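## Task

Same setup with cardboard boxes: place one box from a spot labelled 451 and one from a spot labelled 434 fully on the desk, nothing overhanging its edge. Every other cardboard box stays on its own shelf. Skip any lot that is absent. Falling over or ending tilted means failure.

## Robot and tools

ROBOT. A Hello Robot Stretch 3 with one arm: a two-wheel base, a lift that rides up a mast, and a telescoping arm that reaches out to the robot's right side, with a wrist and gripper on its end. The base is 0.33 m long and 0.34 m wide, round at the back, and pivots about the point between its drive wheels, 0.05 m behind the front edge. It cannot drive sideways, so to shift the gripper forward or back you drive the base. With the arm in and the wrist folded, a turn sweeps a 0.28 m radius; an unfolded, level wrist reaches beyond that circle. Occasionally a loose object gets nudged by something unseen.

FRAMES. Base frame: origin on the floor between the drive wheels, x ahead, y to the left, z up, in metres. hand_pose is reported in it, located where closed fingertips meet. Odometry frame is the base frame as it was at scene start; base_odometry counts wheel rotation only (slip counts as travel), heading in rad, left positive, -3.142 to 3.142.

TOOL move. One call is one action. "base" holds exactly one relative command: {"translate_m": d}, metres, forward positive, -3 to 3; or {"rotate_rad": d}, radians, left positive, -6.4 to 6.4. Both are offsets from the base's last reported position. "joints" is a single object of absolute targets, by name: lift_m 0 to 1.1; arm_m 0 to 0.52; wrist_yaw_rad -1.345 to 4.42 (0 along the arm, positive toward the front); wrist_pitch_rad -1.57 to 0.451 (0 level, negative tips fingers down); wrist_roll_rad -2.911 to 2.918 (0 fingers side by side); gripper_m -0.089 to 0.179 (larger is wider; actual fingertip gap is about 0.007 m smaller when nearly shut, 0.025 m smaller when wide); head_pan_rad -3.953 to 1.73 (0 forward, positive left, -1.57 along the arm); head_tilt_rad -1.53 to 0.419 (negative looks down). Base and joints may go in one action; all motions start together. Optional "speeds" caps top speed per key; "pace" is "default" or "max" (default translate 0.12, rotate 0.76, lift 0.11, arm 0.14; max 0.30, 1.90, 0.15, 0.40). The base is limited to 0.10 m/s and 0.63 rad/s unless lift_m < 0.30, arm_m < 0.03 and wrist_yaw_rad > 2.54. "contact_limits": arm_m, translate_m, rotate_rad take an effort percent 1 to 100 that halts the motion; lift_m takes {"down": v, "up": v} as force percent (below about 12 it may halt in free air). Put a limit only in the same action as its command. {"servos": "reboot"} must be sent alone and re-enables servos that shut off. "cameras" picks images (head_camera, nav_camera, wrist_camera, all; [] none). "blocking" false returns at once while motion continues; a later move overrides only what it names. Unknown keys make a call invalid; out-of-range values get it refused, and a refusal or an unplanned stop cancels the remaining move, wait and finished_scene calls in that reply.

OTHER TOOLS. wait {seconds 0 to 10, cameras}: lets time pass and returns state. stop {cameras}: brakes everything still moving. zoom_image {camera, region [x0,y0,x1,y1] in pixels, at most 504x504}: enlarges part of that camera's latest image. finished_scene {scene: current scene number}: ends the scene permanently; the goal must hold without the robot.

RESULTS. "move" reads done or the worst status. Per-motion statuses: moving, done, off_target (stopped short, may still push), contact_stop (that lift or arm goes slack), time_out, torque_fault, stopped. on_its_own describes unrequested behaviour; "held at" is a target, not a reading. motor_effort is percent of max, peak in brackets; positive wheel effort pushes forward. lidar_m: 12 distances from base origin, 30-degree sectors, first straight ahead, counter-clockwise (4th left, 7th behind, 10th right), seen at 0.17 m height only; "-" means nothing or closer than 0.15 m. wrist_depth_mm and head_depth_mm are 7x7 grids of median depths. base_tilt in degrees (forward/right positive). If turned_by_wheels and turned_by_imu differ by over 0.15 rad, believe the IMU.

CAMERAS. head_camera and nav_camera move with the head; wrist_camera rides on the gripper. Rotate head_camera images 90 degrees clockwise and nav_camera images 90 degrees counter-clockwise to view upright.

GRIPPING. Close to a gripper_m below the object's width to hold; open at least 0.05 wider to let go. Readings do not prove a hold; resend to re-squeeze if it slips.

CAUTIONS. Before folding (wrist_yaw_rad 3.0) or unfolding the wrist, put lift_m within 0.32 to 0.95, wrist_pitch_rad -0.4, roll near 0; folded, the lift may drop to 0.25. With yaw below -0.4, keep pitch at -0.5 or lower. Wrist and head have no contact stop; sustained pushing causes a torque fault. Pushing something rigid with the gripper above about 0.45 m, or driving while hooked on something fixed, can tip the robot; if base_tilt shows lean, back the gripper off. Use a low lift down limit when lowering onto surfaces. Avoid dropping objects, releasing them while moving, slams, hard hits and hard shoving.

Each tool is called after "Call:" in YAML: its name, and indented under it one key for each argument.

## Session

Call:
move:
  joints: {"head_pan_rad": -0.8, "head_tilt_rad": -0.25}
  cameras: ["head_camera", "nav_camera"]

Call:
move:
  joints: {"head_pan_rad": -2.4}
  cameras: ["head_camera", "nav_camera"]

Call:
move:
  joints: {"head_pan_rad": -3.9}
  cameras: ["nav_camera"]

Call:
move:
  joints: {"head_pan_rad": 0.8}
  cameras: ["head_camera", "nav_camera"]

Scene clock: 1.00 s.
move: done
base_odometry: x=+0.000 y=+0.000 heading=+0.000
turned_by_wheels: +0.000
turned_by_imu: +0.000
base_tilt: forward=-0.2 right=-1.2
lidar_m: 0.72 0.73 0.85 1.53 2.66 1.26 1.01 1.12 1.81 1.62 1.39 0.83
head_depth_mm: 1650 1839 1886 1921 1953 1989 1646 / 1840 1890 1973 2011 2057 2064 1631 / 1937 1600 1671 1741 1857 1903 1633 / 1324 1359 1415 1502 1579 1687 1609 / 1092 1130 1178 1233 1299 1362 1438 / 939 973 1004 1044 1087 1132 1181 / 829 853 881 907 939 973 1010
base_status: not commanded
joint_positions: lift_m=+0.374 arm_m=+0.001 wrist_yaw_rad=+3.009 wrist_pitch_rad=-0.462 wrist_roll_rad=+0.000 gripper_m=+0.037 head_pan_rad=-0.820 head_tilt_rad=-0.250
joint_status: all done
measured_speeds: all 0
motor_effort: left_wheel=+0.0(0.7) right_wheel=+0.1(1.1) lift_m=+23.7(23.8) arm_m=-4.5(5.1) wrist_yaw_rad=+0.7(1.1) wrist_pitch_rad=+1.9(2.0) wrist_roll_rad=-0.1(0.3) gripper_m=+0.4(0.8) head_pan_rad=+0.8(5.2) head_tilt_rad=-3.5(8.6)
hand_pose: x=+0.0076 y=+0.0712 z=+0.3774 quat_wxyz=(+0.207, +0.697, +0.116, +0.676) (m; base frame)
wrist_depth_mm: - 139 - - - 861 - / - 150 - - - 977 - / - 167 903 - - 963 - / 845 768 203 818 812 784 762 / 701 673 212 664 654 672 667 / 595 594 126 573 129 581 578 / 527 543 287 354 499 512 510
pictures: head_camera (sideways), nav_camera (sideways)
camera_calibration:
head_camera: T_world_to_cam=[[-0.167458, 0.111734, -0.979527, 1.29146], [0.759368, 0.648258, -0.0558735, 0.0677485], [0.628743, -0.753178, -0.193403, 0.203417], [0, 0, 0, 1]] pos_world=[0.0369224, -0.0350097, 1.30815]
nav_camera: T_world_to_cam=[[0.163557, -0.150448, 0.974995, -1.22701], [-0.721999, -0.691745, 0.0143764, 0.0358386], [0.672284, -0.706297, -0.221763, 0.237764], [0, 0, 0, 1]] pos_world=[0.0667162, 0.00812297, 1.24854]

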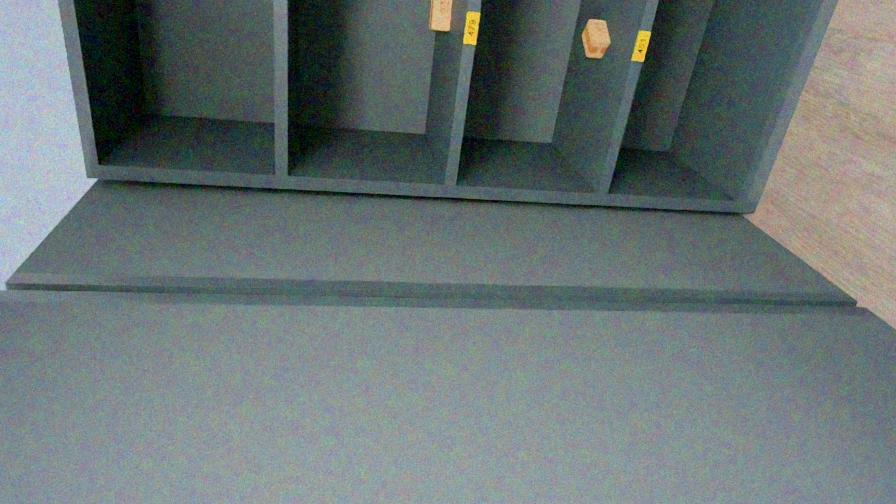

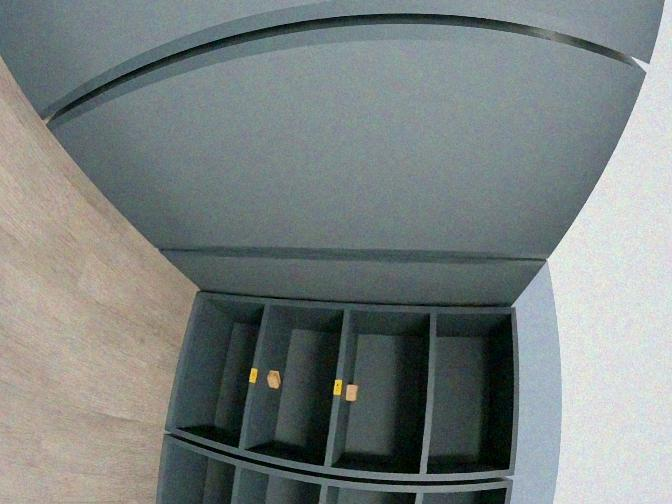

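Scene clock: 3.30 s.
move: done
base_odometry: x=+0.000 y=+0.000 heading=+0.000
turned_by_wheels: +0.000
turned_by_imu: +0.000
base_tilt: forward=-0.4 right=-1.2
lidar_m: 0.73 0.73 0.85 1.53 2.67 1.26 1.01 1.11 1.81 1.62 1.39 0.83
head_depth_mm: 1347 1384 1423 1472 1524 998 1492 / 1397 1439 1487 1545 1611 1662 1588 / 1471 1518 1567 1615 1670 1741 1639 / 1548 1601 1658 1713 1786 1854 1622 / 1628 1691 1750 1819 1890 1976 1612 / 1729 1802 1861 1935 2050 2062 1603 / 1875 1950 2017 2128 2251 2125 1594
base_status: not commanded
joint_positions: lift_m=+0.374 arm_m=+0.001 wrist_yaw_rad=+3.009 wrist_pitch_rad=-0.462 wrist_roll_rad=+0.000 gripper_m=+0.037 head_pan_rad=-2.408 head_tilt_rad=-0.250
joint_status: all done
measured_speeds: translate_m=+0.000 rotate_rad=+0.000 lift_m=+0.000 arm_m=+0.000 wrist_yaw_rad=+0.000 wrist_pitch_rad=+0.000 wrist_roll_rad=+0.000 head_pan_rad=+0.024 head_tilt_rad=+0.000
motor_effort: left_wheel=-0.4(1.0) right_wheel=+0.3(1.2) lift_m=+23.2(24.0) arm_m=-8.8(8.8) wrist_yaw_rad=+0.0(2.1) wrist_pitch_rad=+1.9(2.1) wrist_roll_rad=+0.1(0.3) gripper_m=+0.7(0.8) head_pan_rad=+3.3(5.1) head_tilt_rad=-2.3(3.6)
hand_pose: x=+0.0076 y=+0.0712 z=+0.3774 quat_wxyz=(+0.207, +0.697, +0.116, +0.676) (m; base frame)
wrist_depth_mm: - 139 - - - 857 - / - 150 - - - 990 - / - 167 912 - - 937 - / 840 769 204 811 787 794 761 / 695 677 211 664 662 675 667 / 600 602 126 573 129 577 579 / 527 536 288 353 500 512 505
pictures: head_camera (sideways), nav_camera (sideways)
camera_calibration:
head_camera: T_world_to_cam=[[0.114832, 0.165819, -0.979448, 1.28965], [0.635441, -0.770124, -0.0558804, 0.0685494], [-0.763563, -0.615965, -0.193803, 0.212443], [0, 0, 0, 1]] pos_world=[-0.029439, -0.0301992, 1.30815]
nav_camera: T_world_to_cam=[[-0.153477, -0.161264, 0.974904, -1.22497], [-0.679504, 0.733531, 0.0143643, 0.0355639], [-0.717439, -0.660247, -0.22216, 0.246745], [0, 0, 0, 1]] pos_world=[0.0131854, -0.0607182, 1.24854]

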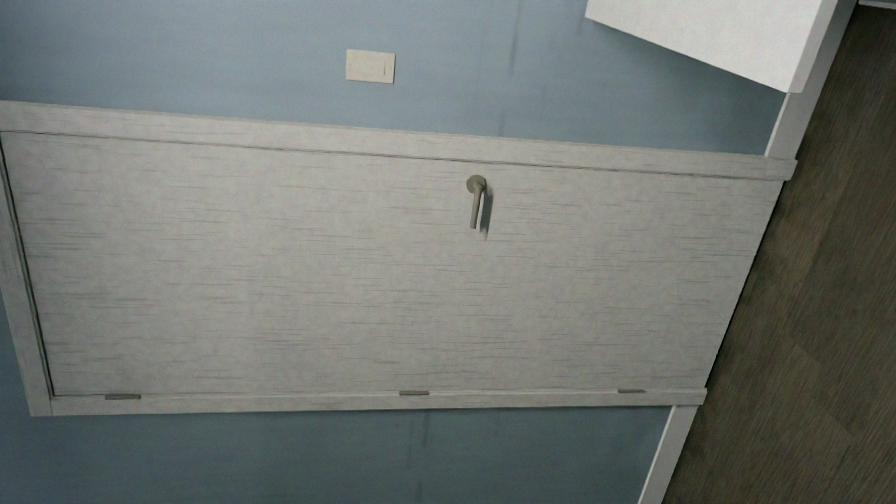

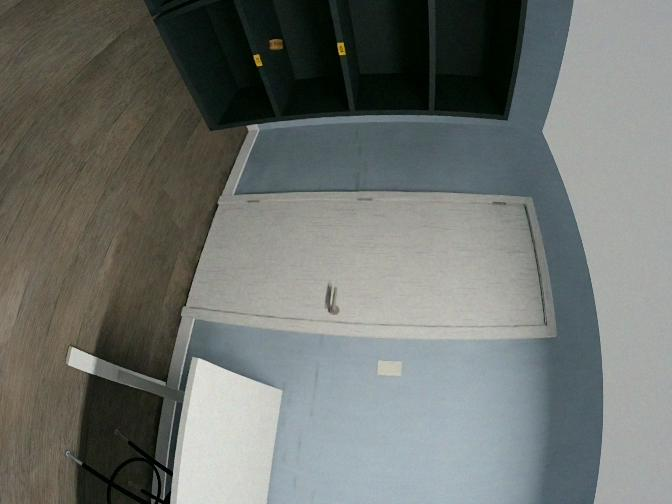

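Scene clock: 4.53 s.
move: done
base_odometry: x=+0.000 y=+0.000 heading=+0.000
turned_by_wheels: +0.000
turned_by_imu: +0.000
base_tilt: forward=-0.3 right=-1.2
lidar_m: 0.73 0.73 0.85 1.53 2.66 1.26 1.01 1.11 1.81 1.62 1.40 0.83
head_depth_mm: - - - - - - - / - - - - - - - / 2594 2664 2814 2891 2946 2174 1629 / 2627 2780 2880 2982 2997 2165 1620 / 2294 2396 2503 2596 1696 2128 1616 / 2028 2074 2165 2226 1447 1884 1610 / 1784 1831 1877 1948 1430 1841 1606
base_status: not commanded
joint_positions: lift_m=+0.374 arm_m=+0.001 wrist_yaw_rad=+3.009 wrist_pitch_rad=-0.462 wrist_roll_rad=+0.000 gripper_m=+0.037 head_pan_rad=-3.935 head_tilt_rad=-0.250
joint_status: all done
measured_speeds: all 0
motor_effort: left_wheel=-0.4(0.8) right_wheel=-0.1(1.1) lift_m=+23.2(24.2) arm_m=-10.3(10.9) wrist_yaw_rad=+0.0(1.5) wrist_pitch_rad=+1.9(2.0) wrist_roll_rad=-0.1(0.3) gripper_m=+0.3(1.0) head_pan_rad=+3.4(6.3) head_tilt_rad=-2.1(3.3)
hand_pose: x=+0.0076 y=+0.0712 z=+0.3774 quat_wxyz=(+0.207, +0.697, +0.116, +0.676) (m; base frame)
wrist_depth_mm: - 138 - - - 857 - / - 150 - - - 964 - / - 167 917 - - 948 - / 835 767 203 815 781 800 764 / 697 669 212 667 651 678 669 / 599 602 126 570 129 583 574 / 530 541 288 354 505 511 510
pictures: nav_camera (sideways)
camera_calibration:
nav_camera: T_world_to_cam=[[-0.167814, 0.146271, 0.974907, -1.22488], [0.703145, 0.710901, 0.0143735, 0.0271721], [-0.69096, 0.687913, -0.222149, 0.246595], [0, 0, 0, 1]] pos_world=[-0.0542701, -0.00978779, 1.24854]

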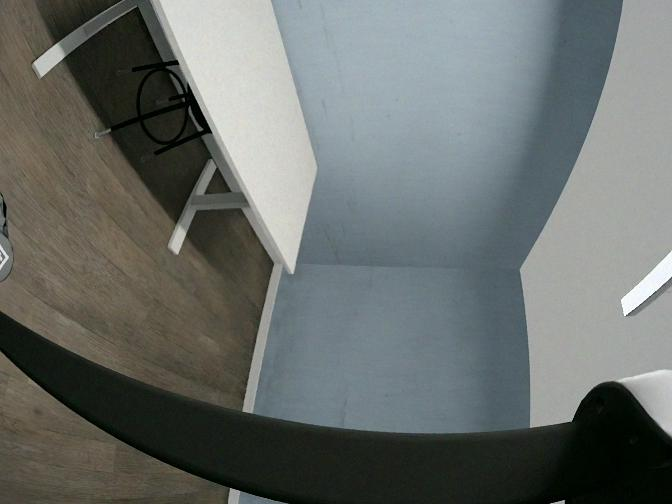

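Scene clock: 8.03 s.
move: done
base_odometry: x=+0.000 y=+0.000 heading=+0.000
turned_by_wheels: +0.000
turned_by_imu: +0.000
base_tilt: forward=-0.2 right=-1.3
lidar_m: 0.72 0.73 0.85 1.53 2.66 1.26 1.01 1.11 1.82 1.62 1.39 0.83
head_depth_mm: 616 630 650 666 687 712 736 / 649 668 689 710 733 758 788 / 690 710 734 760 786 814 847 / 736 757 785 815 846 878 913 / 786 816 843 879 915 953 993 / 843 878 913 952 999 1041 1111 / 910 953 995 1043 1096 1149 1205
base_status: not commanded
joint_positions: lift_m=+0.374 arm_m=+0.001 wrist_yaw_rad=+3.009 wrist_pitch_rad=-0.462 wrist_roll_rad=+0.000 gripper_m=+0.037 head_pan_rad=+0.808 head_tilt_rad=-0.250
joint_status: all done
measured_speeds: translate_m=+0.000 rotate_rad=+0.000 lift_m=+0.000 arm_m=+0.000 wrist_yaw_rad=+0.000 wrist_pitch_rad=+0.000 wrist_roll_rad=+0.000 head_pan_rad=-0.024 head_tilt_rad=+0.000
motor_effort: left_wheel=-0.2(0.8) right_wheel=+0.4(1.1) lift_m=+23.9(24.5) arm_m=-13.1(13.7) wrist_yaw_rad=+0.0(1.6) wrist_pitch_rad=+1.9(2.1) wrist_roll_rad=+0.0(0.3) gripper_m=+0.6(1.1) head_pan_rad=-3.0(7.5) head_tilt_rad=-1.9(3.3)
hand_pose: x=+0.0076 y=+0.0712 z=+0.3774 quat_wxyz=(+0.207, +0.697, +0.116, +0.676) (m; base frame)
wrist_depth_mm: - 138 - - - 862 - / - 150 - - - 968 - / - 167 926 - - 937 - / 830 782 203 799 803 810 764 / 701 677 212 666 659 679 661 / 601 596 126 575 129 579 575 / 525 540 289 354 506 515 509
pictures: head_camera (sideways), nav_camera (sideways)
camera_calibration:
head_camera: T_world_to_cam=[[-0.10216, -0.173904, -0.979449, 1.29097], [-0.691066, 0.720629, -0.0558693, 0.0765435], [0.715535, 0.671157, -0.193799, 0.203458], [0, 0, 0, 1]] pos_world=[0.0392011, 0.0327941, 1.30815]
nav_camera: T_world_to_cam=[[0.141019, 0.172257, 0.974906, -1.22676], [0.732348, -0.680779, 0.0143541, 0.0270335], [0.666168, 0.711946, -0.222154, 0.238327], [0, 0, 0, 1]] pos_world=[-0.00556711, 0.060046, 1.24854]

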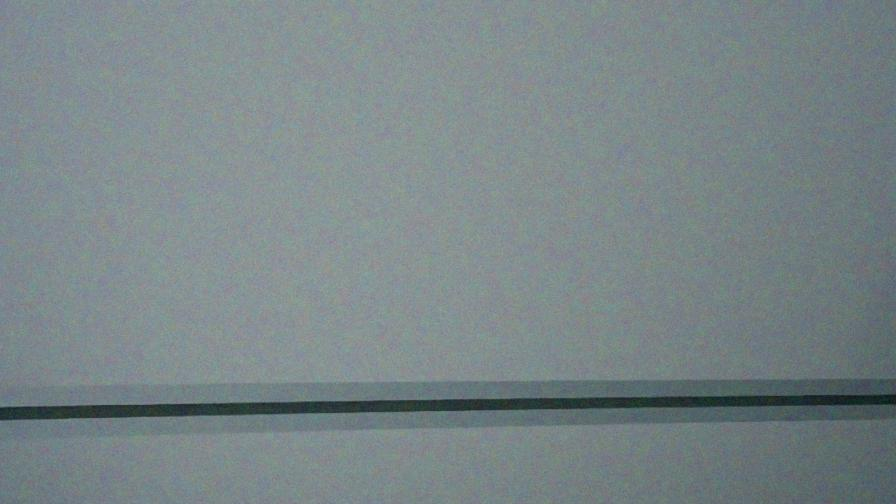

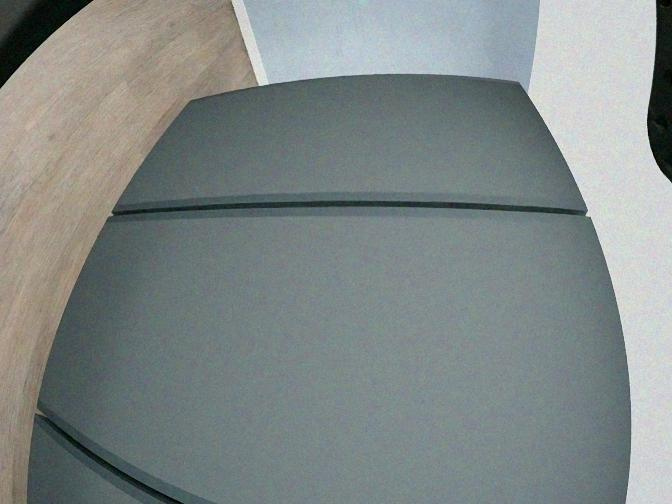

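Call:
move:
  joints: {"head_pan_rad": -1.25, "head_tilt_rad": -0.3}
  cameras: ["head_camera"]

Call:
zoom_image:
  camera: "head_camera"
  region: [392, 0, 896, 504]

Scene clock: 18.03 s.
move: done
base_odometry: x=+0.000 y=+0.000 heading=+0.000
turned_by_wheels: +0.000
turned_by_imu: +0.000
base_tilt: forward=-0.2 right=-1.2
lidar_m: 0.72 0.73 0.85 1.53 2.65 1.25 1.01 1.11 1.81 1.63 1.39 0.82
head_depth_mm: 1651 1830 1940 2027 2042 1910 1564 / 1405 1495 1596 1754 1756 1845 1553 / 1682 1839 1937 2009 1861 1826 1547 / 1706 1864 1967 2065 2130 1895 1539 / 1733 1887 1978 2087 2116 1890 1524 / 1761 1876 1990 2085 2042 1875 1514 / 1509 1542 1583 1693 1743 1795 1522
base_status: not commanded
joint_positions: lift_m=+0.374 arm_m=+0.001 wrist_yaw_rad=+3.009 wrist_pitch_rad=-0.462 wrist_roll_rad=+0.000 gripper_m=+0.037 head_pan_rad=-1.258 head_tilt_rad=-0.300
joint_status: all done
measured_speeds: translate_m=+0.000 rotate_rad=+0.000 lift_m=+0.000 arm_m=+0.000 wrist_yaw_rad=+0.000 wrist_pitch_rad=+0.000 wrist_roll_rad=+0.000 head_pan_rad=+0.024 head_tilt_rad=+0.000
motor_effort: left_wheel=-0.4(0.8) right_wheel=-0.1(1.2) lift_m=+24.7(25.2) arm_m=-12.7(13.6) wrist_yaw_rad=-0.3(1.5) wrist_pitch_rad=+2.0(2.0) wrist_roll_rad=-0.1(0.4) gripper_m=+0.6(1.0) head_pan_rad=+3.8(5.0) head_tilt_rad=-3.3(6.1)
hand_pose: x=+0.0076 y=+0.0712 z=+0.3774 quat_wxyz=(+0.207, +0.697, +0.116, +0.676) (m; base frame)
wrist_depth_mm: - 138 - - - 860 - / - 150 - - - 983 - / - 168 915 - - 946 - / 837 767 204 808 817 791 755 / 698 675 212 663 656 670 675 / 595 597 126 575 129 573 569 / 530 535 288 355 503 513 511
pictures: head_camera (sideways)
camera_calibration:
head_camera: T_world_to_cam=[[-0.119283, 0.218695, -0.968475, 1.27671], [0.961718, 0.267838, -0.0579691, 0.0692388], [0.246717, -0.938315, -0.242272, 0.269386], [0, 0, 0, 1]] pos_world=[0.0192397, -0.0449868, 1.30574]

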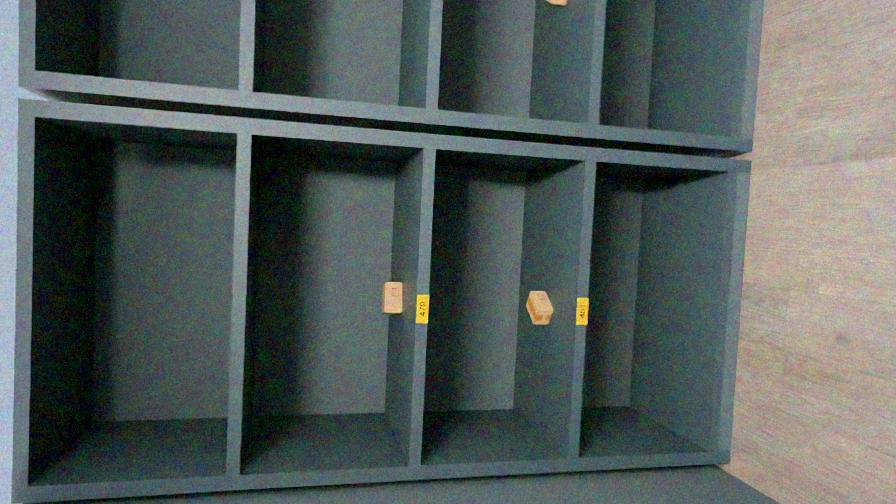

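Scaled by 1.000.

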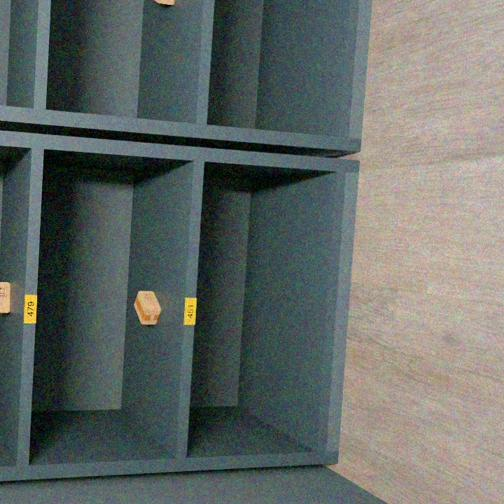

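Call:
zoom_image:
  camera: "head_camera"
  region: [570, 290, 600, 335]

Call:
zoom_image:
  camera: "head_camera"
  region: [520, 280, 600, 340]

Call:
move:
  joints: {"head_pan_rad": -1.75}
  cameras: ["head_camera"]

Call:
zoom_image:
  camera: "head_camera"
  region: [392, 0, 896, 504]

Scaled by 11.200 from the camera's 896x504 image, which has a finer 1280x720 frame.

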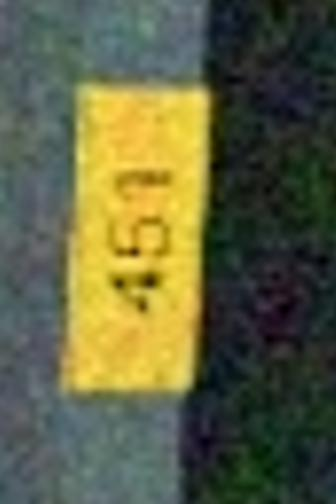

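Scaled by 6.300 from the camera's 896x504 image, which has a finer 1280x720 frame.

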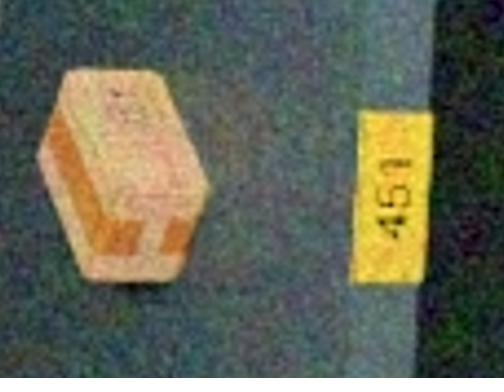

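Scene clock: 26.10 s.
move: done
base_odometry: x=+0.000 y=+0.000 heading=+0.000
turned_by_wheels: +0.000
turned_by_imu: +0.000
base_tilt: forward=-0.3 right=-1.0
lidar_m: 0.73 0.72 0.85 1.53 2.66 1.26 1.01 1.11 1.81 1.62 1.39 0.83
head_depth_mm: 1985 1977 2063 2081 2117 2010 1565 / 2156 2227 2323 2418 2457 2033 1551 / 2005 1934 2013 2022 2136 2006 1549 / 1876 2044 2184 2286 2296 1975 1540 / 1816 1987 2079 2166 2246 1905 1538 / 1741 1857 1964 2048 1946 1826 1527 / 1390 1418 1568 1576 1687 1804 1528
base_status: not commanded
joint_positions: lift_m=+0.374 arm_m=+0.001 wrist_yaw_rad=+3.009 wrist_pitch_rad=-0.462 wrist_roll_rad=+0.000 gripper_m=+0.037 head_pan_rad=-1.759 head_tilt_rad=-0.300
joint_status: all done
measured_speeds: all 0
motor_effort: left_wheel=-0.6(0.8) right_wheel=+0.3(0.7) lift_m=+25.1(25.7) arm_m=-12.6(13.1) wrist_yaw_rad=-0.5(1.3) wrist_pitch_rad=+2.0(2.0) wrist_roll_rad=+0.1(0.3) gripper_m=+0.9(0.9) head_pan_rad=-1.5(5.5) head_tilt_rad=-3.7(4.0)
hand_pose: x=+0.0076 y=+0.0712 z=+0.3774 quat_wxyz=(+0.207, +0.697, +0.116, +0.676) (m; base frame)
wrist_depth_mm: - 139 - - - 868 - / - 150 - - - 991 - / - 166 926 - - 944 - / 812 783 203 803 818 785 770 / 707 675 211 656 652 667 673 / 602 601 126 574 129 580 577 / 524 538 287 355 503 514 508
pictures: head_camera (sideways)
camera_calibration:
head_camera: T_world_to_cam=[[0.000291732, 0.249306, -0.968425, 1.27592], [0.972295, -0.226448, -0.0580027, 0.0692088], [-0.233758, -0.941577, -0.242465, 0.272583], [0, 0, 0, 1]] pos_world=[-0.00394512, -0.0457658, 1.30574]

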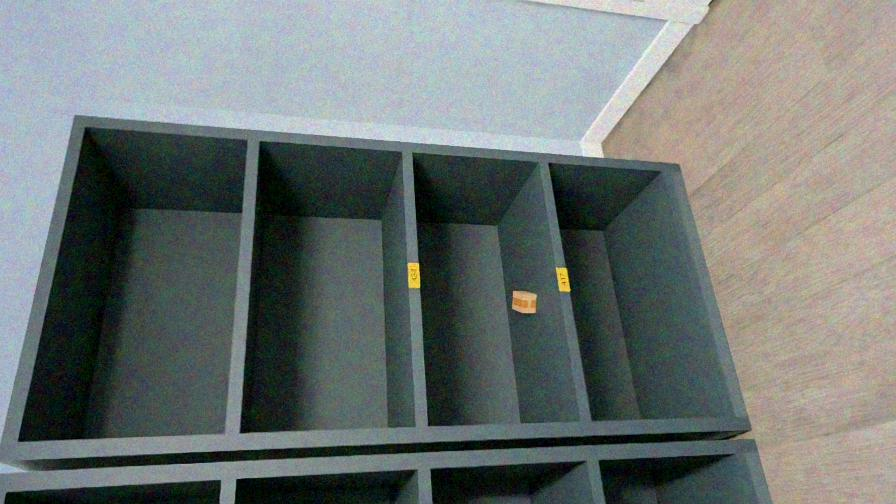

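Scaled by 1.000.

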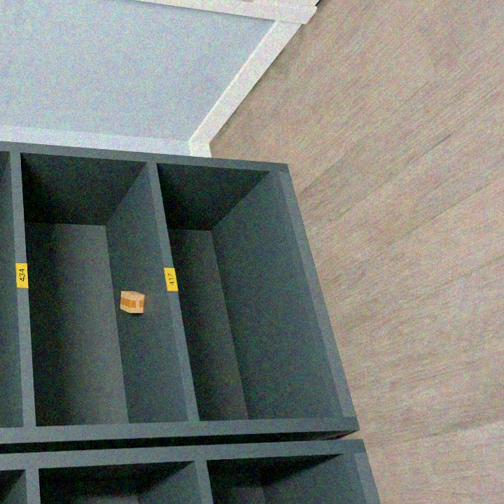

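Call:
move:
  base: {"rotate_rad": -1.1}
  joints: {"lift_m": 0.5, "wrist_pitch_rad": -0.4}
  cameras: []

Call:
move:
  base: {"translate_m": 1.02}
  joints: {"head_pan_rad": -1.57, "head_tilt_rad": -0.6}
  cameras: []

Call:
move:
  base: {"rotate_rad": 1.307}
  cameras: ["head_camera", "nav_camera"]

Call:
move:
  joints: {"wrist_yaw_rad": 0, "gripper_m": 0.179}
  cameras: ["wrist_camera"]

Scene clock: 71.77 s.
move: done
base_odometry: x=+0.000 y=+0.000 heading=-1.100
turned_by_wheels: -1.100
turned_by_imu: -1.081
base_tilt: forward=-0.3 right=-1.3
lidar_m: 1.49 0.84 0.73 0.72 0.84 1.42 2.66 1.26 1.01 1.11 1.77 1.63
head_depth_mm: 1341 1390 1455 1532 1351 928 1566 / 1338 1400 1466 1548 1334 962 1509 / 1352 1402 1473 1540 1325 962 1545 / 1348 1411 1475 1557 1314 950 1441 / 1361 1424 1483 1570 1628 1048 1532 / 1362 1417 1479 1565 1659 1759 1533 / 1352 1425 1490 1572 1661 1747 1520
base_status: done
joint_positions: lift_m=+0.500 arm_m=+0.001 wrist_yaw_rad=+3.009 wrist_pitch_rad=-0.420 wrist_roll_rad=+0.000 gripper_m=+0.037 head_pan_rad=-1.750 head_tilt_rad=-0.300
joint_status: all done
measured_speeds: all 0
motor_effort: left_wheel=+7.8(11.8) right_wheel=-9.2(13.2) lift_m=+26.8(34.4) arm_m=-12.7(13.3) wrist_yaw_rad=+0.7(1.7) wrist_pitch_rad=+3.2(5.6) wrist_roll_rad=-0.1(0.3) gripper_m=+0.3(1.0) head_pan_rad=+2.9(4.2) head_tilt_rad=-2.9(3.6)
hand_pose: x=+0.0083 y=+0.0767 z=+0.5123 quat_wxyz=(+0.193, +0.699, +0.101, +0.681) (m; base frame)
wrist_depth_mm: - 137 - - - - - / - 148 - - - - - / - 163 169 - - - - / - 188 190 - - - - / 919 865 204 874 851 879 841 / 769 781 129 746 129 759 743 / 678 687 268 665 650 660 653
pictures: none
No camera images: "cameras" was empty.

Scene clock: 83.10 s.
move: done
base_odometry: x=+0.463 y=-0.909 heading=-1.099
turned_by_wheels: +0.000
turned_by_imu: +0.000
base_tilt: forward=-0.4 right=-1.1
lidar_m: 0.84 0.56 0.48 0.48 0.55 0.94 3.61 1.66 1.78 1.50 0.77 0.83
head_depth_mm: 1422 1546 1715 1899 1883 1502 1252 / 1461 1579 1747 1944 1860 1486 1236 / 1487 1627 1807 2002 1862 1477 1234 / 1542 1685 1883 2089 1831 1476 1224 / 1580 1725 1931 2120 1821 1459 1222 / 1255 1349 1511 1680 1758 1465 1214 / 1243 1330 1533 1406 1642 1397 1211
base_status: done
joint_positions: lift_m=+0.500 arm_m=+0.001 wrist_yaw_rad=+3.009 wrist_pitch_rad=-0.420 wrist_roll_rad=+0.000 gripper_m=+0.037 head_pan_rad=-1.570 head_tilt_rad=-0.600
joint_status: all done
measured_speeds: all 0
motor_effort: left_wheel=+8.7(12.9) right_wheel=+1.3(10.9) lift_m=+25.2(26.8) arm_m=-11.9(13.6) wrist_yaw_rad=-0.4(2.1) wrist_pitch_rad=+3.1(3.3) wrist_roll_rad=+0.1(0.4) gripper_m=+0.8(1.1) head_pan_rad=-2.9(5.3) head_tilt_rad=+3.4(7.2)
hand_pose: x=+0.0083 y=+0.0767 z=+0.5123 quat_wxyz=(+0.193, +0.699, +0.101, +0.681) (m; base frame)
wrist_depth_mm: - 137 - - - 456 437 / - 148 - - - 490 461 / - 162 169 - - 540 - / - 179 186 - - 578 - / 856 213 203 150 157 652 - / 790 773 128 722 129 724 - / 683 689 267 663 654 664 663
pictures: none
No camera images: "cameras" was empty.

Scene clock: 86.30 s.
move: done
base_odometry: x=+0.463 y=-0.909 heading=+0.207
turned_by_wheels: +1.307
turned_by_imu: +1.286
base_tilt: forward=-0.4 right=-1.2
lidar_m: 0.48 0.49 0.66 1.68 1.83 1.66 1.78 1.50 0.77 1.09 0.70 0.50
head_depth_mm: 897 984 933 961 1035 994 1158 / 892 979 916 1233 1104 1262 1195 / 892 979 901 1221 1095 1287 1178 / 886 977 831 1224 1054 1281 1177 / 883 970 856 1212 1052 1270 1167 / 879 968 861 1210 1077 1265 1156 / 878 965 851 1182 1065 1216 1151
base_status: done
joint_positions: lift_m=+0.500 arm_m=+0.001 wrist_yaw_rad=+3.009 wrist_pitch_rad=-0.420 wrist_roll_rad=+0.000 gripper_m=+0.037 head_pan_rad=-1.570 head_tilt_rad=-0.600
joint_status: not commanded
measured_speeds: all 0
motor_effort: left_wheel=-8.1(13.1) right_wheel=+9.2(12.1) lift_m=+25.1(25.7) arm_m=-12.6(13.5) wrist_yaw_rad=+0.0(1.9) wrist_pitch_rad=+3.2(3.3) wrist_roll_rad=+0.0(0.3) gripper_m=+0.4(0.9) head_pan_rad=-2.6(3.9) head_tilt_rad=+3.4(4.2)
hand_pose: x=+0.0083 y=+0.0767 z=+0.5123 quat_wxyz=(+0.193, +0.699, +0.101, +0.681) (m; base frame)
wrist_depth_mm: - 137 - - - - - / - 148 - - - - - / - 163 - - - - - / - 188 206 - - - - / 910 875 203 874 847 845 - / 781 777 128 740 129 755 - / 676 684 268 669 648 653 -
pictures: head_camera (sideways), nav_camera (sideways)
camera_calibration:
head_camera: T_world_to_cam=[[-0.046704, 0.519853, -0.852978, 1.12552], [0.997496, -0.021132, -0.067496, 0.0813611], [-0.0531132, -0.853994, -0.517565, 0.629438], [0, 0, 0, 1]] pos_world=[0.00484035, -0.0458496, 1.29131]
nav_camera: T_world_to_cam=[[0.0174641, -0.542394, 0.839943, -1.04994], [-0.99979, -0.0184591, 0.00886765, 0.044783], [0.0106948, -0.839922, -0.542602, 0.65935], [0, 0, 0, 1]] pos_world=[0.0560582, -0.0148507, 1.23925]

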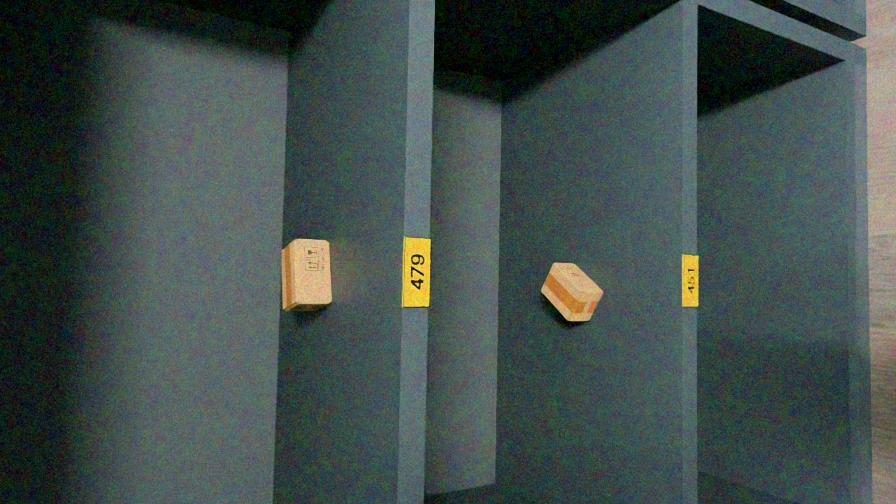

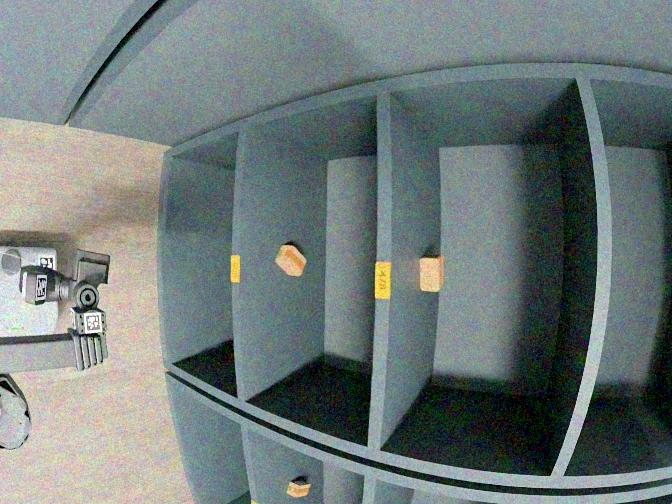

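Scene clock: 88.80 s.
move: done
base_odometry: x=+0.463 y=-0.909 heading=+0.207
turned_by_wheels: +0.000
turned_by_imu: +0.000
base_tilt: forward=-0.3 right=-1.2
lidar_m: 0.48 0.49 0.66 1.69 1.83 1.66 1.79 1.50 0.76 1.09 0.69 0.50
head_depth_mm: 896 983 930 961 1034 990 1153 / 893 981 913 1229 1107 1264 1185 / 889 974 899 1219 1091 1284 1176 / 888 975 833 1223 1057 1277 1174 / 888 972 858 1212 1051 1274 1162 / 884 967 864 1210 1076 1271 1161 / 880 970 846 1184 1066 1215 1142
base_status: not commanded
joint_positions: lift_m=+0.500 arm_m=+0.001 wrist_yaw_rad=+0.003 wrist_pitch_rad=-0.420 wrist_roll_rad=+0.000 gripper_m=+0.179 head_pan_rad=-1.570 head_tilt_rad=-0.600
joint_status: all done
measured_speeds: all 0
motor_effort: left_wheel=-7.8(8.5) right_wheel=+9.5(9.8) lift_m=+25.7(26.1) arm_m=-12.6(13.5) wrist_yaw_rad=-3.1(6.8) wrist_pitch_rad=+3.1(3.3) wrist_roll_rad=-0.2(0.3) gripper_m=+0.6(84.0) head_pan_rad=-2.3(3.6) head_tilt_rad=+2.9(3.4)
hand_pose: x=-0.0208 y=-0.3697 z=+0.5123 quat_wxyz=(+0.692, +0.149, -0.691, -0.146) (m; base frame)
wrist_depth_mm: - - - - - - - / - - - - - - - / - - - - - - - / - - - - - - - / - 143 - - - - 515 / - 126 - - - - - / - 651 647 645 650 637 105
pictures: wrist_camera
camera_calibration:
wrist_camera: T_world_to_cam=[[-0.998878, -0.0399011, -0.0255089, -0.0158674], [-0.00250053, 0.582322, -0.812954, 0.664263], [0.0472922, -0.811978, -0.581769, 0.16494], [0, 0, 0, 1]] pos_world=[-0.021989, -0.25352, 0.635567]

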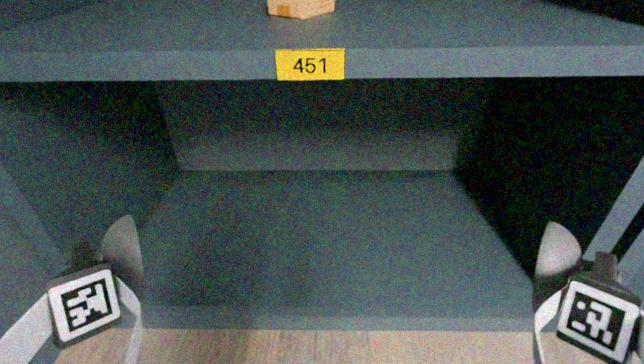

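Call:
move:
  joints: {"lift_m": 0.68, "wrist_pitch_rad": -0.45}
  cameras: ["wrist_camera"]

Call:
zoom_image:
  camera: "head_camera"
  region: [520, 240, 620, 340]

Scene clock: 104.30 s.
move: done
base_odometry: x=+0.463 y=-0.909 heading=+0.207
turned_by_wheels: +0.000
turned_by_imu: +0.000
base_tilt: forward=-0.2 right=-1.3
lidar_m: 0.48 0.49 0.66 1.68 1.83 1.66 1.79 1.50 0.76 1.09 0.70 0.50
head_depth_mm: 898 977 931 958 1037 992 1158 / 893 979 915 1221 1104 1268 1185 / 892 976 899 1225 1099 1281 1177 / 887 976 834 1216 1056 1276 1153 / 886 972 858 1216 1047 1261 1170 / 880 966 861 1209 1072 1267 1159 / 881 965 850 1179 1065 1215 1149
base_status: not commanded
joint_positions: lift_m=+0.680 arm_m=+0.001 wrist_yaw_rad=+0.003 wrist_pitch_rad=-0.462 wrist_roll_rad=+0.000 gripper_m=+0.179 head_pan_rad=-1.570 head_tilt_rad=-0.600
joint_status: all done
measured_speeds: all 0
motor_effort: left_wheel=-7.9(8.6) right_wheel=+9.1(10.1) lift_m=+30.2(34.9) arm_m=-11.8(13.0) wrist_yaw_rad=-3.5(4.4) wrist_pitch_rad=+1.7(4.4) wrist_roll_rad=-0.3(0.3) gripper_m=+0.8(1.0) head_pan_rad=-2.4(3.2) head_tilt_rad=+0.8(2.7)
hand_pose: x=-0.0209 y=-0.3642 z=+0.6829 quat_wxyz=(+0.689, +0.163, -0.688, -0.161) (m; base frame)
wrist_depth_mm: - 778 - - - 758 - / - - - 599 - 696 - / - - - - - - 517 / - - - - - - - / - 142 - - - 917 542 / - 126 - - - - - / - 788 - - - 785 105
pictures: wrist_camera
camera_calibration:
wrist_camera: T_world_to_cam=[[-0.998887, -0.0386229, -0.0270614, -0.00979969], [-0.00249887, 0.616364, -0.787457, 0.794682], [0.0470936, -0.786513, -0.615775, 0.301224], [0, 0, 0, 1]] pos_world=[-0.0219887, -0.253275, 0.810999]

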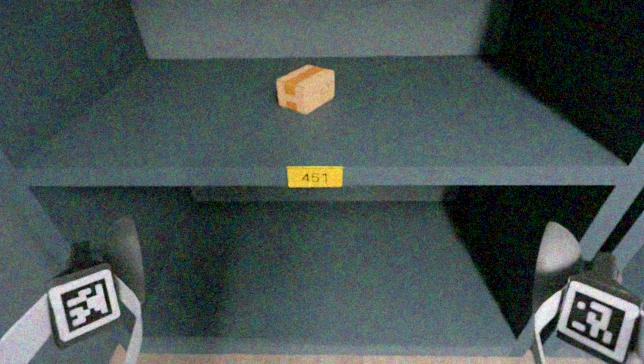

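This scene's latest camera images include none from head_camera. They are from: wrist_camera. head_camera's image comes with the result of a call that names it in "cameras".

Call:
move:
  base: {"rotate_rad": -0.577}
  joints: {"wrist_pitch_rad": -0.55}
  cameras: []

Call:
move:
  base: {"translate_m": 0.209}
  cameras: []

Call:
move:
  base: {"rotate_rad": 0.577}
  cameras: []

Call:
move:
  joints: {"wrist_yaw_rad": -0.67, "lift_m": 0.69}

Scene clock: 140.00 s.
move: done
base_odometry: x=+0.463 y=-0.909 heading=-0.369
turned_by_wheels: -0.577
turned_by_imu: -0.568
base_tilt: forward=-0.3 right=-1.3
lidar_m: 0.51 0.48 0.49 0.63 1.45 2.58 1.66 1.79 1.50 0.77 1.09 0.74
head_depth_mm: 1350 1449 1218 1494 1721 1489 1252 / 1252 1379 1086 1486 1637 1482 1238 / 679 1262 970 1467 1237 1434 1237 / 632 691 773 875 1014 1171 1226 / 703 779 813 978 1039 1274 1197 / 845 954 858 1229 1075 1265 1145 / 902 976 848 1171 1068 909 1140
base_status: done
joint_positions: lift_m=+0.680 arm_m=+0.001 wrist_yaw_rad=+0.003 wrist_pitch_rad=-0.560 wrist_roll_rad=+0.000 gripper_m=+0.179 head_pan_rad=-1.570 head_tilt_rad=-0.600
joint_status: all done
measured_speeds: all 0
motor_effort: left_wheel=+7.9(11.5) right_wheel=-10.3(14.2) lift_m=+26.2(28.3) arm_m=-13.2(13.2) wrist_yaw_rad=-3.0(4.2) wrist_pitch_rad=+1.5(3.1) wrist_roll_rad=+0.0(0.3) gripper_m=+0.9(1.1) head_pan_rad=-2.6(2.9) head_tilt_rad=+1.1(1.6)
hand_pose: x=-0.0210 y=-0.3498 z=+0.6621 quat_wxyz=(+0.680, +0.197, -0.679, -0.195) (m; base frame)
wrist_depth_mm: - - - - - - - / - - - 575 - - - / - - - 660 - - - / - - - 758 - - - / - 142 - 885 972 - 977 / - 126 - 859 858 866 860 / - 720 784 773 783 753 105
pictures: none
No camera images: "cameras" was empty.

Scene clock: 143.23 s.
move: done
base_odometry: x=+0.658 y=-0.984 heading=-0.369
turned_by_wheels: +0.000
turned_by_imu: +0.000
base_tilt: forward=-0.4 right=-1.3
lidar_m: 0.33 0.31 0.31 0.41 0.95 2.04 1.87 1.96 0.80 0.79 0.97 0.47
head_depth_mm: 630 706 862 1433 1591 1460 1250 / 670 713 775 878 1052 1375 1238 / 754 812 832 941 1022 1190 1228 / 859 934 890 1096 1090 1267 1185 / 899 988 876 680 1078 919 1148 / 845 917 862 636 1073 861 1147 / 796 866 795 595 1067 858 1084
base_status: done
joint_positions: lift_m=+0.680 arm_m=+0.001 wrist_yaw_rad=+0.003 wrist_pitch_rad=-0.560 wrist_roll_rad=+0.000 gripper_m=+0.179 head_pan_rad=-1.570 head_tilt_rad=-0.600
joint_status: not commanded
measured_speeds: all 0
motor_effort: left_wheel=+8.1(11.7) right_wheel=+1.3(10.2) lift_m=+24.0(26.6) arm_m=-12.3(13.4) wrist_yaw_rad=-2.9(4.4) wrist_pitch_rad=+1.5(1.6) wrist_roll_rad=-0.1(0.3) gripper_m=+0.6(1.1) head_pan_rad=-2.4(2.9) head_tilt_rad=+0.4(1.3)
hand_pose: x=-0.0210 y=-0.3498 z=+0.6621 quat_wxyz=(+0.680, +0.197, -0.679, -0.195) (m; base frame)
wrist_depth_mm: - - - - - - - / - 471 - - 563 - - / - - - - - - - / - - - - 748 - - / - 142 - - 883 963 978 / - 126 - 815 845 865 854 / - - - 772 771 756 105
pictures: none
No camera images: "cameras" was empty.

Scene clock: 145.27 s.
move: done
base_odometry: x=+0.658 y=-0.984 heading=+0.207
turned_by_wheels: +0.577
turned_by_imu: +0.567
base_tilt: forward=-0.4 right=-1.2
lidar_m: 0.31 0.32 0.42 1.08 2.89 1.87 1.96 0.79 0.82 0.97 0.45 0.32
head_depth_mm: 795 873 925 636 1110 884 1171 / 794 873 852 629 1105 880 1169 / 791 868 894 620 1092 873 1159 / 790 864 887 617 1086 873 1151 / 783 866 871 610 1078 864 1153 / 785 857 861 602 1041 860 1116 / 760 768 743 596 799 811 920
base_status: done
joint_positions: lift_m=+0.680 arm_m=+0.001 wrist_yaw_rad=+0.003 wrist_pitch_rad=-0.561 wrist_roll_rad=+0.000 gripper_m=+0.179 head_pan_rad=-1.570 head_tilt_rad=-0.600
joint_status: not commanded
measured_speeds: all 0
motor_effort: left_wheel=-9.0(13.3) right_wheel=+9.4(11.9) lift_m=+23.8(24.1) arm_m=-12.4(13.3) wrist_yaw_rad=-3.6(4.1) wrist_pitch_rad=+1.5(1.6) wrist_roll_rad=-0.2(0.3) gripper_m=+0.6(1.0) head_pan_rad=-1.6(2.7) head_tilt_rad=-0.4(1.4)
hand_pose: x=-0.0210 y=-0.3498 z=+0.6621 quat_wxyz=(+0.680, +0.197, -0.679, -0.195) (m; base frame)
wrist_depth_mm: - - - - - - 663 / - - - - 483 - - / - - - - - - - / 391 - - - - - - / 393 142 - - - - - / - 126 - - - - - / 389 - - - - - 105
pictures: none
No camera images: "cameras" was empty.

Scene clock: 146.57 s.
move: done
base_odometry: x=+0.658 y=-0.984 heading=+0.207
turned_by_wheels: +0.000
turned_by_imu: +0.000
base_tilt: forward=-0.3 right=-1.1
lidar_m: 0.31 0.32 0.42 1.08 2.89 1.87 1.95 0.79 0.82 0.97 0.45 0.32
head_depth_mm: 796 876 925 634 1111 887 1175 / 795 873 853 628 1103 883 1167 / 791 868 895 622 1095 878 1167 / 787 864 884 615 1091 869 1157 / 787 865 877 610 1082 862 1150 / 784 862 858 602 1045 858 1123 / 760 769 745 597 800 809 916
base_status: not commanded
joint_positions: lift_m=+0.690 arm_m=+0.001 wrist_yaw_rad=-0.667 wrist_pitch_rad=-0.561 wrist_roll_rad=+0.000 gripper_m=+0.179 head_pan_rad=-1.570 head_tilt_rad=-0.600
joint_status: all done
measured_speeds: all 0
motor_effort: left_wheel=-9.4(9.4) right_wheel=+8.9(9.7) lift_m=+31.1(32.2) arm_m=-12.2(13.4) wrist_yaw_rad=-4.2(5.4) wrist_pitch_rad=+1.6(1.7) wrist_roll_rad=-0.1(0.3) gripper_m=+0.1(1.2) head_pan_rad=-1.8(2.6) head_tilt_rad=-1.4(1.4)
hand_pose: x=-0.1478 y=-0.3059 z=+0.6720 quat_wxyz=(+0.578, -0.037, -0.706, -0.408) (m; base frame)
wrist_depth_mm: - - - - - - - / - 486 - - - - - / - 461 - - 674 - - / - - - - 792 - - / - 143 - - 933 - 976 / 123 126 - - 874 856 859 / - - - 785 790 768 105
pictures: head_camera (sideways), nav_camera (sideways), wrist_camera
camera_calibration:
head_camera: T_world_to_cam=[[-0.046704, 0.519853, -0.852978, 1.12552], [0.997496, -0.021132, -0.067496, 0.0813611], [-0.0531132, -0.853994, -0.517565, 0.629438], [0, 0, 0, 1]] pos_world=[0.00484035, -0.0458496, 1.29131]
nav_camera: T_world_to_cam=[[0.0174641, -0.542394, 0.839943, -1.04994], [-0.99979, -0.0184591, 0.00886765, 0.044783], [0.0106948, -0.839922, -0.542602, 0.65935], [0, 0, 0, 1]] pos_world=[0.0560582, -0.0148507, 1.23925]
wrist_camera: T_world_to_cam=[[-0.805253, 0.592152, -0.0304055, 0.089214], [0.426863, 0.543362, -0.722873, 0.747595], [-0.411529, -0.595075, -0.690311, 0.387267], [0, 0, 0, 1]] pos_world=[-0.0879088, -0.22859, 0.810464]

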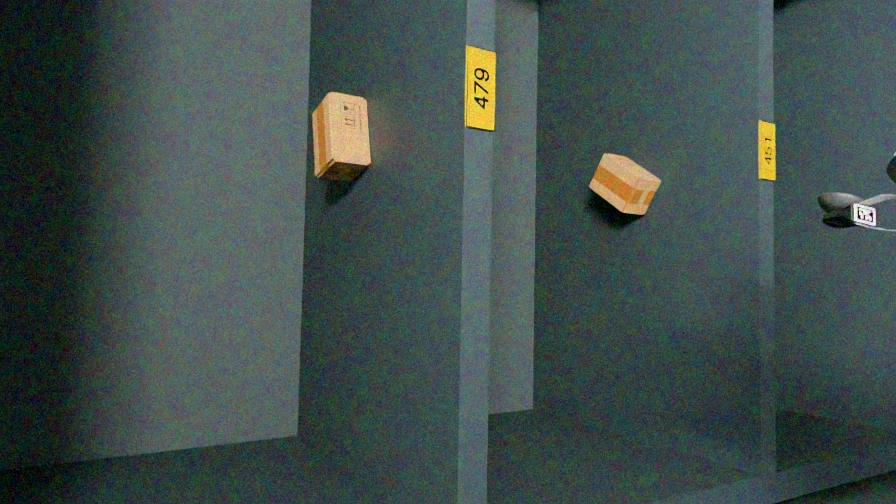

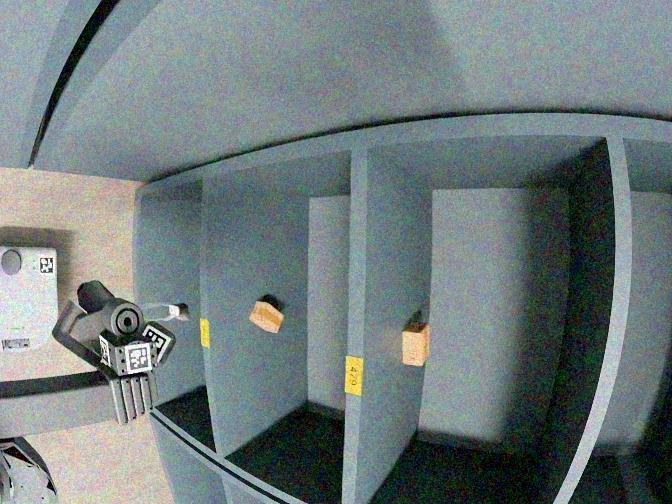

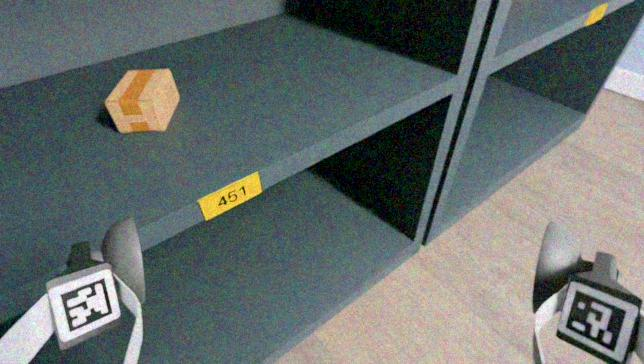

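Call:
move:
  base: {"translate_m": 0.015}
  joints: {"arm_m": 0.41}
  contact_limits: {"arm_m": 30}
  cameras: ["wrist_camera", "head_camera"]

Scene clock: 174.37 s.
move: done
base_odometry: x=+0.673 y=-0.981 heading=+0.207
turned_by_wheels: +0.000
turned_by_imu: +0.000
base_tilt: forward=-0.3 right=-1.3
lidar_m: 0.29 0.30 0.40 1.02 2.91 1.89 1.97 0.80 0.84 0.97 0.42 0.31
head_depth_mm: 794 876 928 634 1111 884 1181 / 794 874 795 628 1105 477 373 / 793 870 890 622 616 849 1162 / 787 866 883 617 639 868 1160 / 786 861 871 608 1080 865 1146 / 784 858 858 602 1036 861 1119 / 715 721 725 596 751 770 893
base_status: done
joint_positions: lift_m=+0.690 arm_m=+0.410 wrist_yaw_rad=-0.667 wrist_pitch_rad=-0.561 wrist_roll_rad=+0.000 gripper_m=+0.179 head_pan_rad=-1.570 head_tilt_rad=-0.600
joint_status: all done
measured_speeds: all 0
motor_effort: left_wheel=+2.6(6.5) right_wheel=+9.1(11.7) lift_m=+30.3(31.0) arm_m=+13.3(15.1) wrist_yaw_rad=-2.4(4.8) wrist_pitch_rad=+1.6(1.7) wrist_roll_rad=+0.0(0.4) gripper_m=+0.5(1.1) head_pan_rad=-2.0(2.2) head_tilt_rad=-1.6(2.6)
contact_limits: arm_m 30 (drawing in: default 31, maximum 55; extending or still: default 40, maximum 69)
hand_pose: x=-0.1478 y=-0.7152 z=+0.6719 quat_wxyz=(+0.578, -0.037, -0.706, -0.408) (m; base frame)
wrist_depth_mm: 263 298 329 - 548 - - / 283 317 - - 571 - - / 304 330 - - - - - / 322 - - - - - - / 331 145 - - 328 322 - / 122 291 305 247 302 298 296 / 263 267 271 221 267 262 105
pictures: head_camera (sideways), wrist_camera
camera_calibration:
head_camera: T_world_to_cam=[[-0.046704, 0.519853, -0.852978, 1.12552], [0.997496, -0.021132, -0.067496, 0.0813611], [-0.0531132, -0.853994, -0.517565, 0.629438], [0, 0, 0, 1]] pos_world=[0.00484035, -0.0458496, 1.29131]
wrist_camera: T_world_to_cam=[[-0.804887, 0.592646, -0.0304699, 0.331957], [0.427356, 0.543248, -0.722668, 0.969823], [-0.411733, -0.594687, -0.690523, 0.143934], [0, 0, 0, 1]] pos_world=[-0.0880089, -0.637991, 0.810364]

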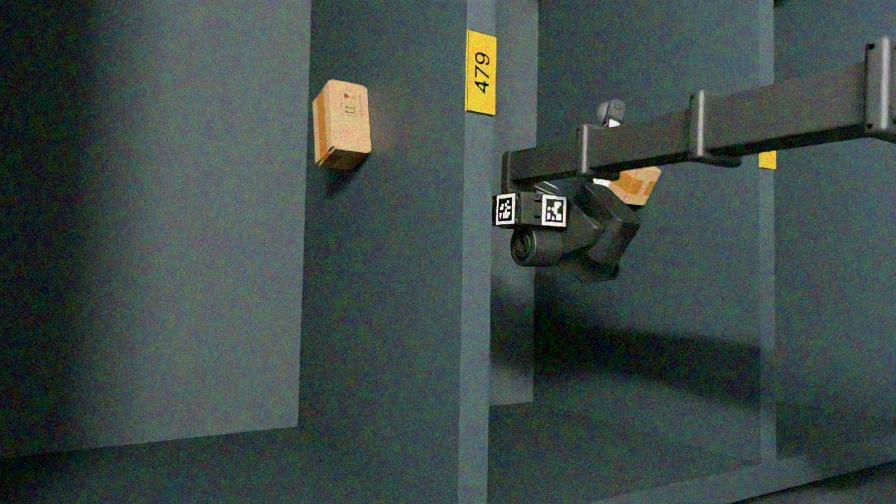

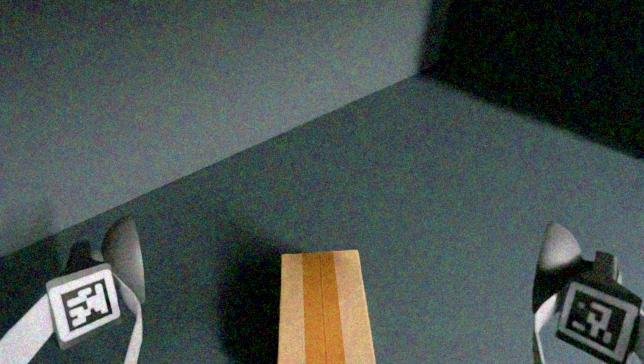

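Call:
move:
  base: {"translate_m": 0.012}
  cameras: []

Call:
move:
  joints: {"lift_m": 0.592}
  speeds: {"lift_m": 0.06}
  contact_limits: {"lift_m": {"down": 14}}
  cameras: ["wrist_camera"]

Scene clock: 184.87 s.
move: done
base_odometry: x=+0.684 y=-0.979 heading=+0.207
turned_by_wheels: +0.000
turned_by_imu: +0.000
base_tilt: forward=-0.2 right=-1.1
lidar_m: 0.28 0.29 0.39 0.98 2.05 1.89 1.99 0.81 0.86 0.92 0.41 0.29
head_depth_mm: 798 873 923 635 1115 886 1175 / 794 869 763 627 1099 475 373 / 787 869 897 622 619 848 1164 / 788 864 885 614 638 870 1164 / 783 861 872 608 1072 869 1156 / 783 860 859 604 1034 862 1091 / 676 683 691 596 709 782 875
base_status: done
joint_positions: lift_m=+0.690 arm_m=+0.410 wrist_yaw_rad=-0.667 wrist_pitch_rad=-0.561 wrist_roll_rad=+0.000 gripper_m=+0.179 head_pan_rad=-1.570 head_tilt_rad=-0.600
joint_status: not commanded
measured_speeds: all 0
motor_effort: left_wheel=+4.3(8.1) right_wheel=+6.1(10.7) lift_m=+28.9(30.0) arm_m=+8.1(10.6) wrist_yaw_rad=-2.9(3.7) wrist_pitch_rad=+1.5(1.8) wrist_roll_rad=+0.0(0.6) gripper_m=+0.2(0.8) head_pan_rad=-0.7(1.8) head_tilt_rad=-3.2(3.7)
contact_limits: arm_m 30 (drawing in: default 31, maximum 55; extending or still: default 40, maximum 69)
hand_pose: x=-0.1478 y=-0.7152 z=+0.6719 quat_wxyz=(+0.578, -0.037, -0.706, -0.408) (m; base frame)
wrist_depth_mm: 265 296 333 - 563 - - / 282 318 - - 582 - - / 304 330 - - - - - / 324 - - - - - - / 334 146 - 267 329 322 - / 123 291 305 252 299 298 296 / 263 268 270 222 264 261 105
pictures: none
No camera images: "cameras" was empty.

Scene clock: 187.10 s.
move: done
base_odometry: x=+0.684 y=-0.979 heading=+0.207
turned_by_wheels: +0.000
turned_by_imu: +0.000
base_tilt: forward=-0.3 right=-1.2
lidar_m: 0.28 0.29 0.39 0.98 2.04 1.88 1.98 0.81 0.86 0.92 0.41 0.29
head_depth_mm: 795 875 925 634 1116 887 1174 / 792 873 763 628 1105 881 1099 / 789 871 896 622 955 615 1110 / 789 864 887 615 1087 801 1160 / 784 862 873 611 1087 865 1156 / 783 861 860 602 1032 863 1087 / 677 683 690 597 711 780 877
base_status: not commanded
joint_positions: lift_m=+0.592 arm_m=+0.410 wrist_yaw_rad=-0.667 wrist_pitch_rad=-0.561 wrist_roll_rad=+0.000 gripper_m=+0.179 head_pan_rad=-1.570 head_tilt_rad=-0.600
joint_status: all done
measured_speeds: all 0
motor_effort: left_wheel=+4.3(4.8) right_wheel=+6.2(7.2) lift_m=+25.1(27.0) arm_m=+6.3(9.3) wrist_yaw_rad=-3.2(4.7) wrist_pitch_rad=+1.7(1.7) wrist_roll_rad=+0.0(0.3) gripper_m=+0.3(1.2) head_pan_rad=-1.2(2.1) head_tilt_rad=-3.5(3.9)
contact_limits: arm_m 30 (drawing in: default 31, maximum 55; extending or still: default 40, maximum 69); lift_m down 14 (down: maximum 72; up: maximum 65)
hand_pose: x=-0.1478 y=-0.7152 z=+0.5739 quat_wxyz=(+0.578, -0.037, -0.706, -0.408) (m; base frame)
wrist_depth_mm: 264 296 333 - - - - / 282 320 - - - - - / 294 309 306 302 300 297 295 / 262 261 258 183 246 252 248 / 226 222 222 158 207 217 216 / 123 188 197 147 184 193 190 / 169 172 175 170 170 171 107
pictures: wrist_camera
camera_calibration:
wrist_camera: T_world_to_cam=[[-0.804887, 0.592646, -0.0304699, 0.328971], [0.427356, 0.543248, -0.722668, 0.899001], [-0.411733, -0.594687, -0.690523, 0.0762629], [0, 0, 0, 1]] pos_world=[-0.0880089, -0.637991, 0.712364]

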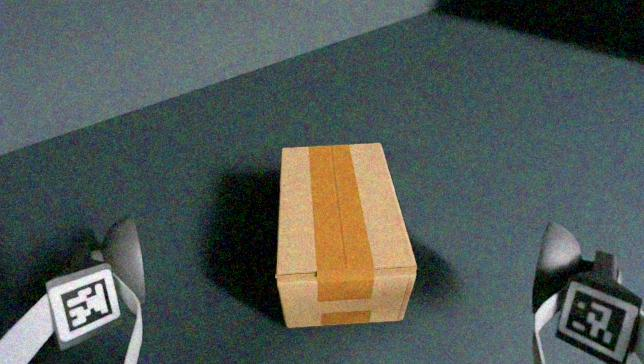

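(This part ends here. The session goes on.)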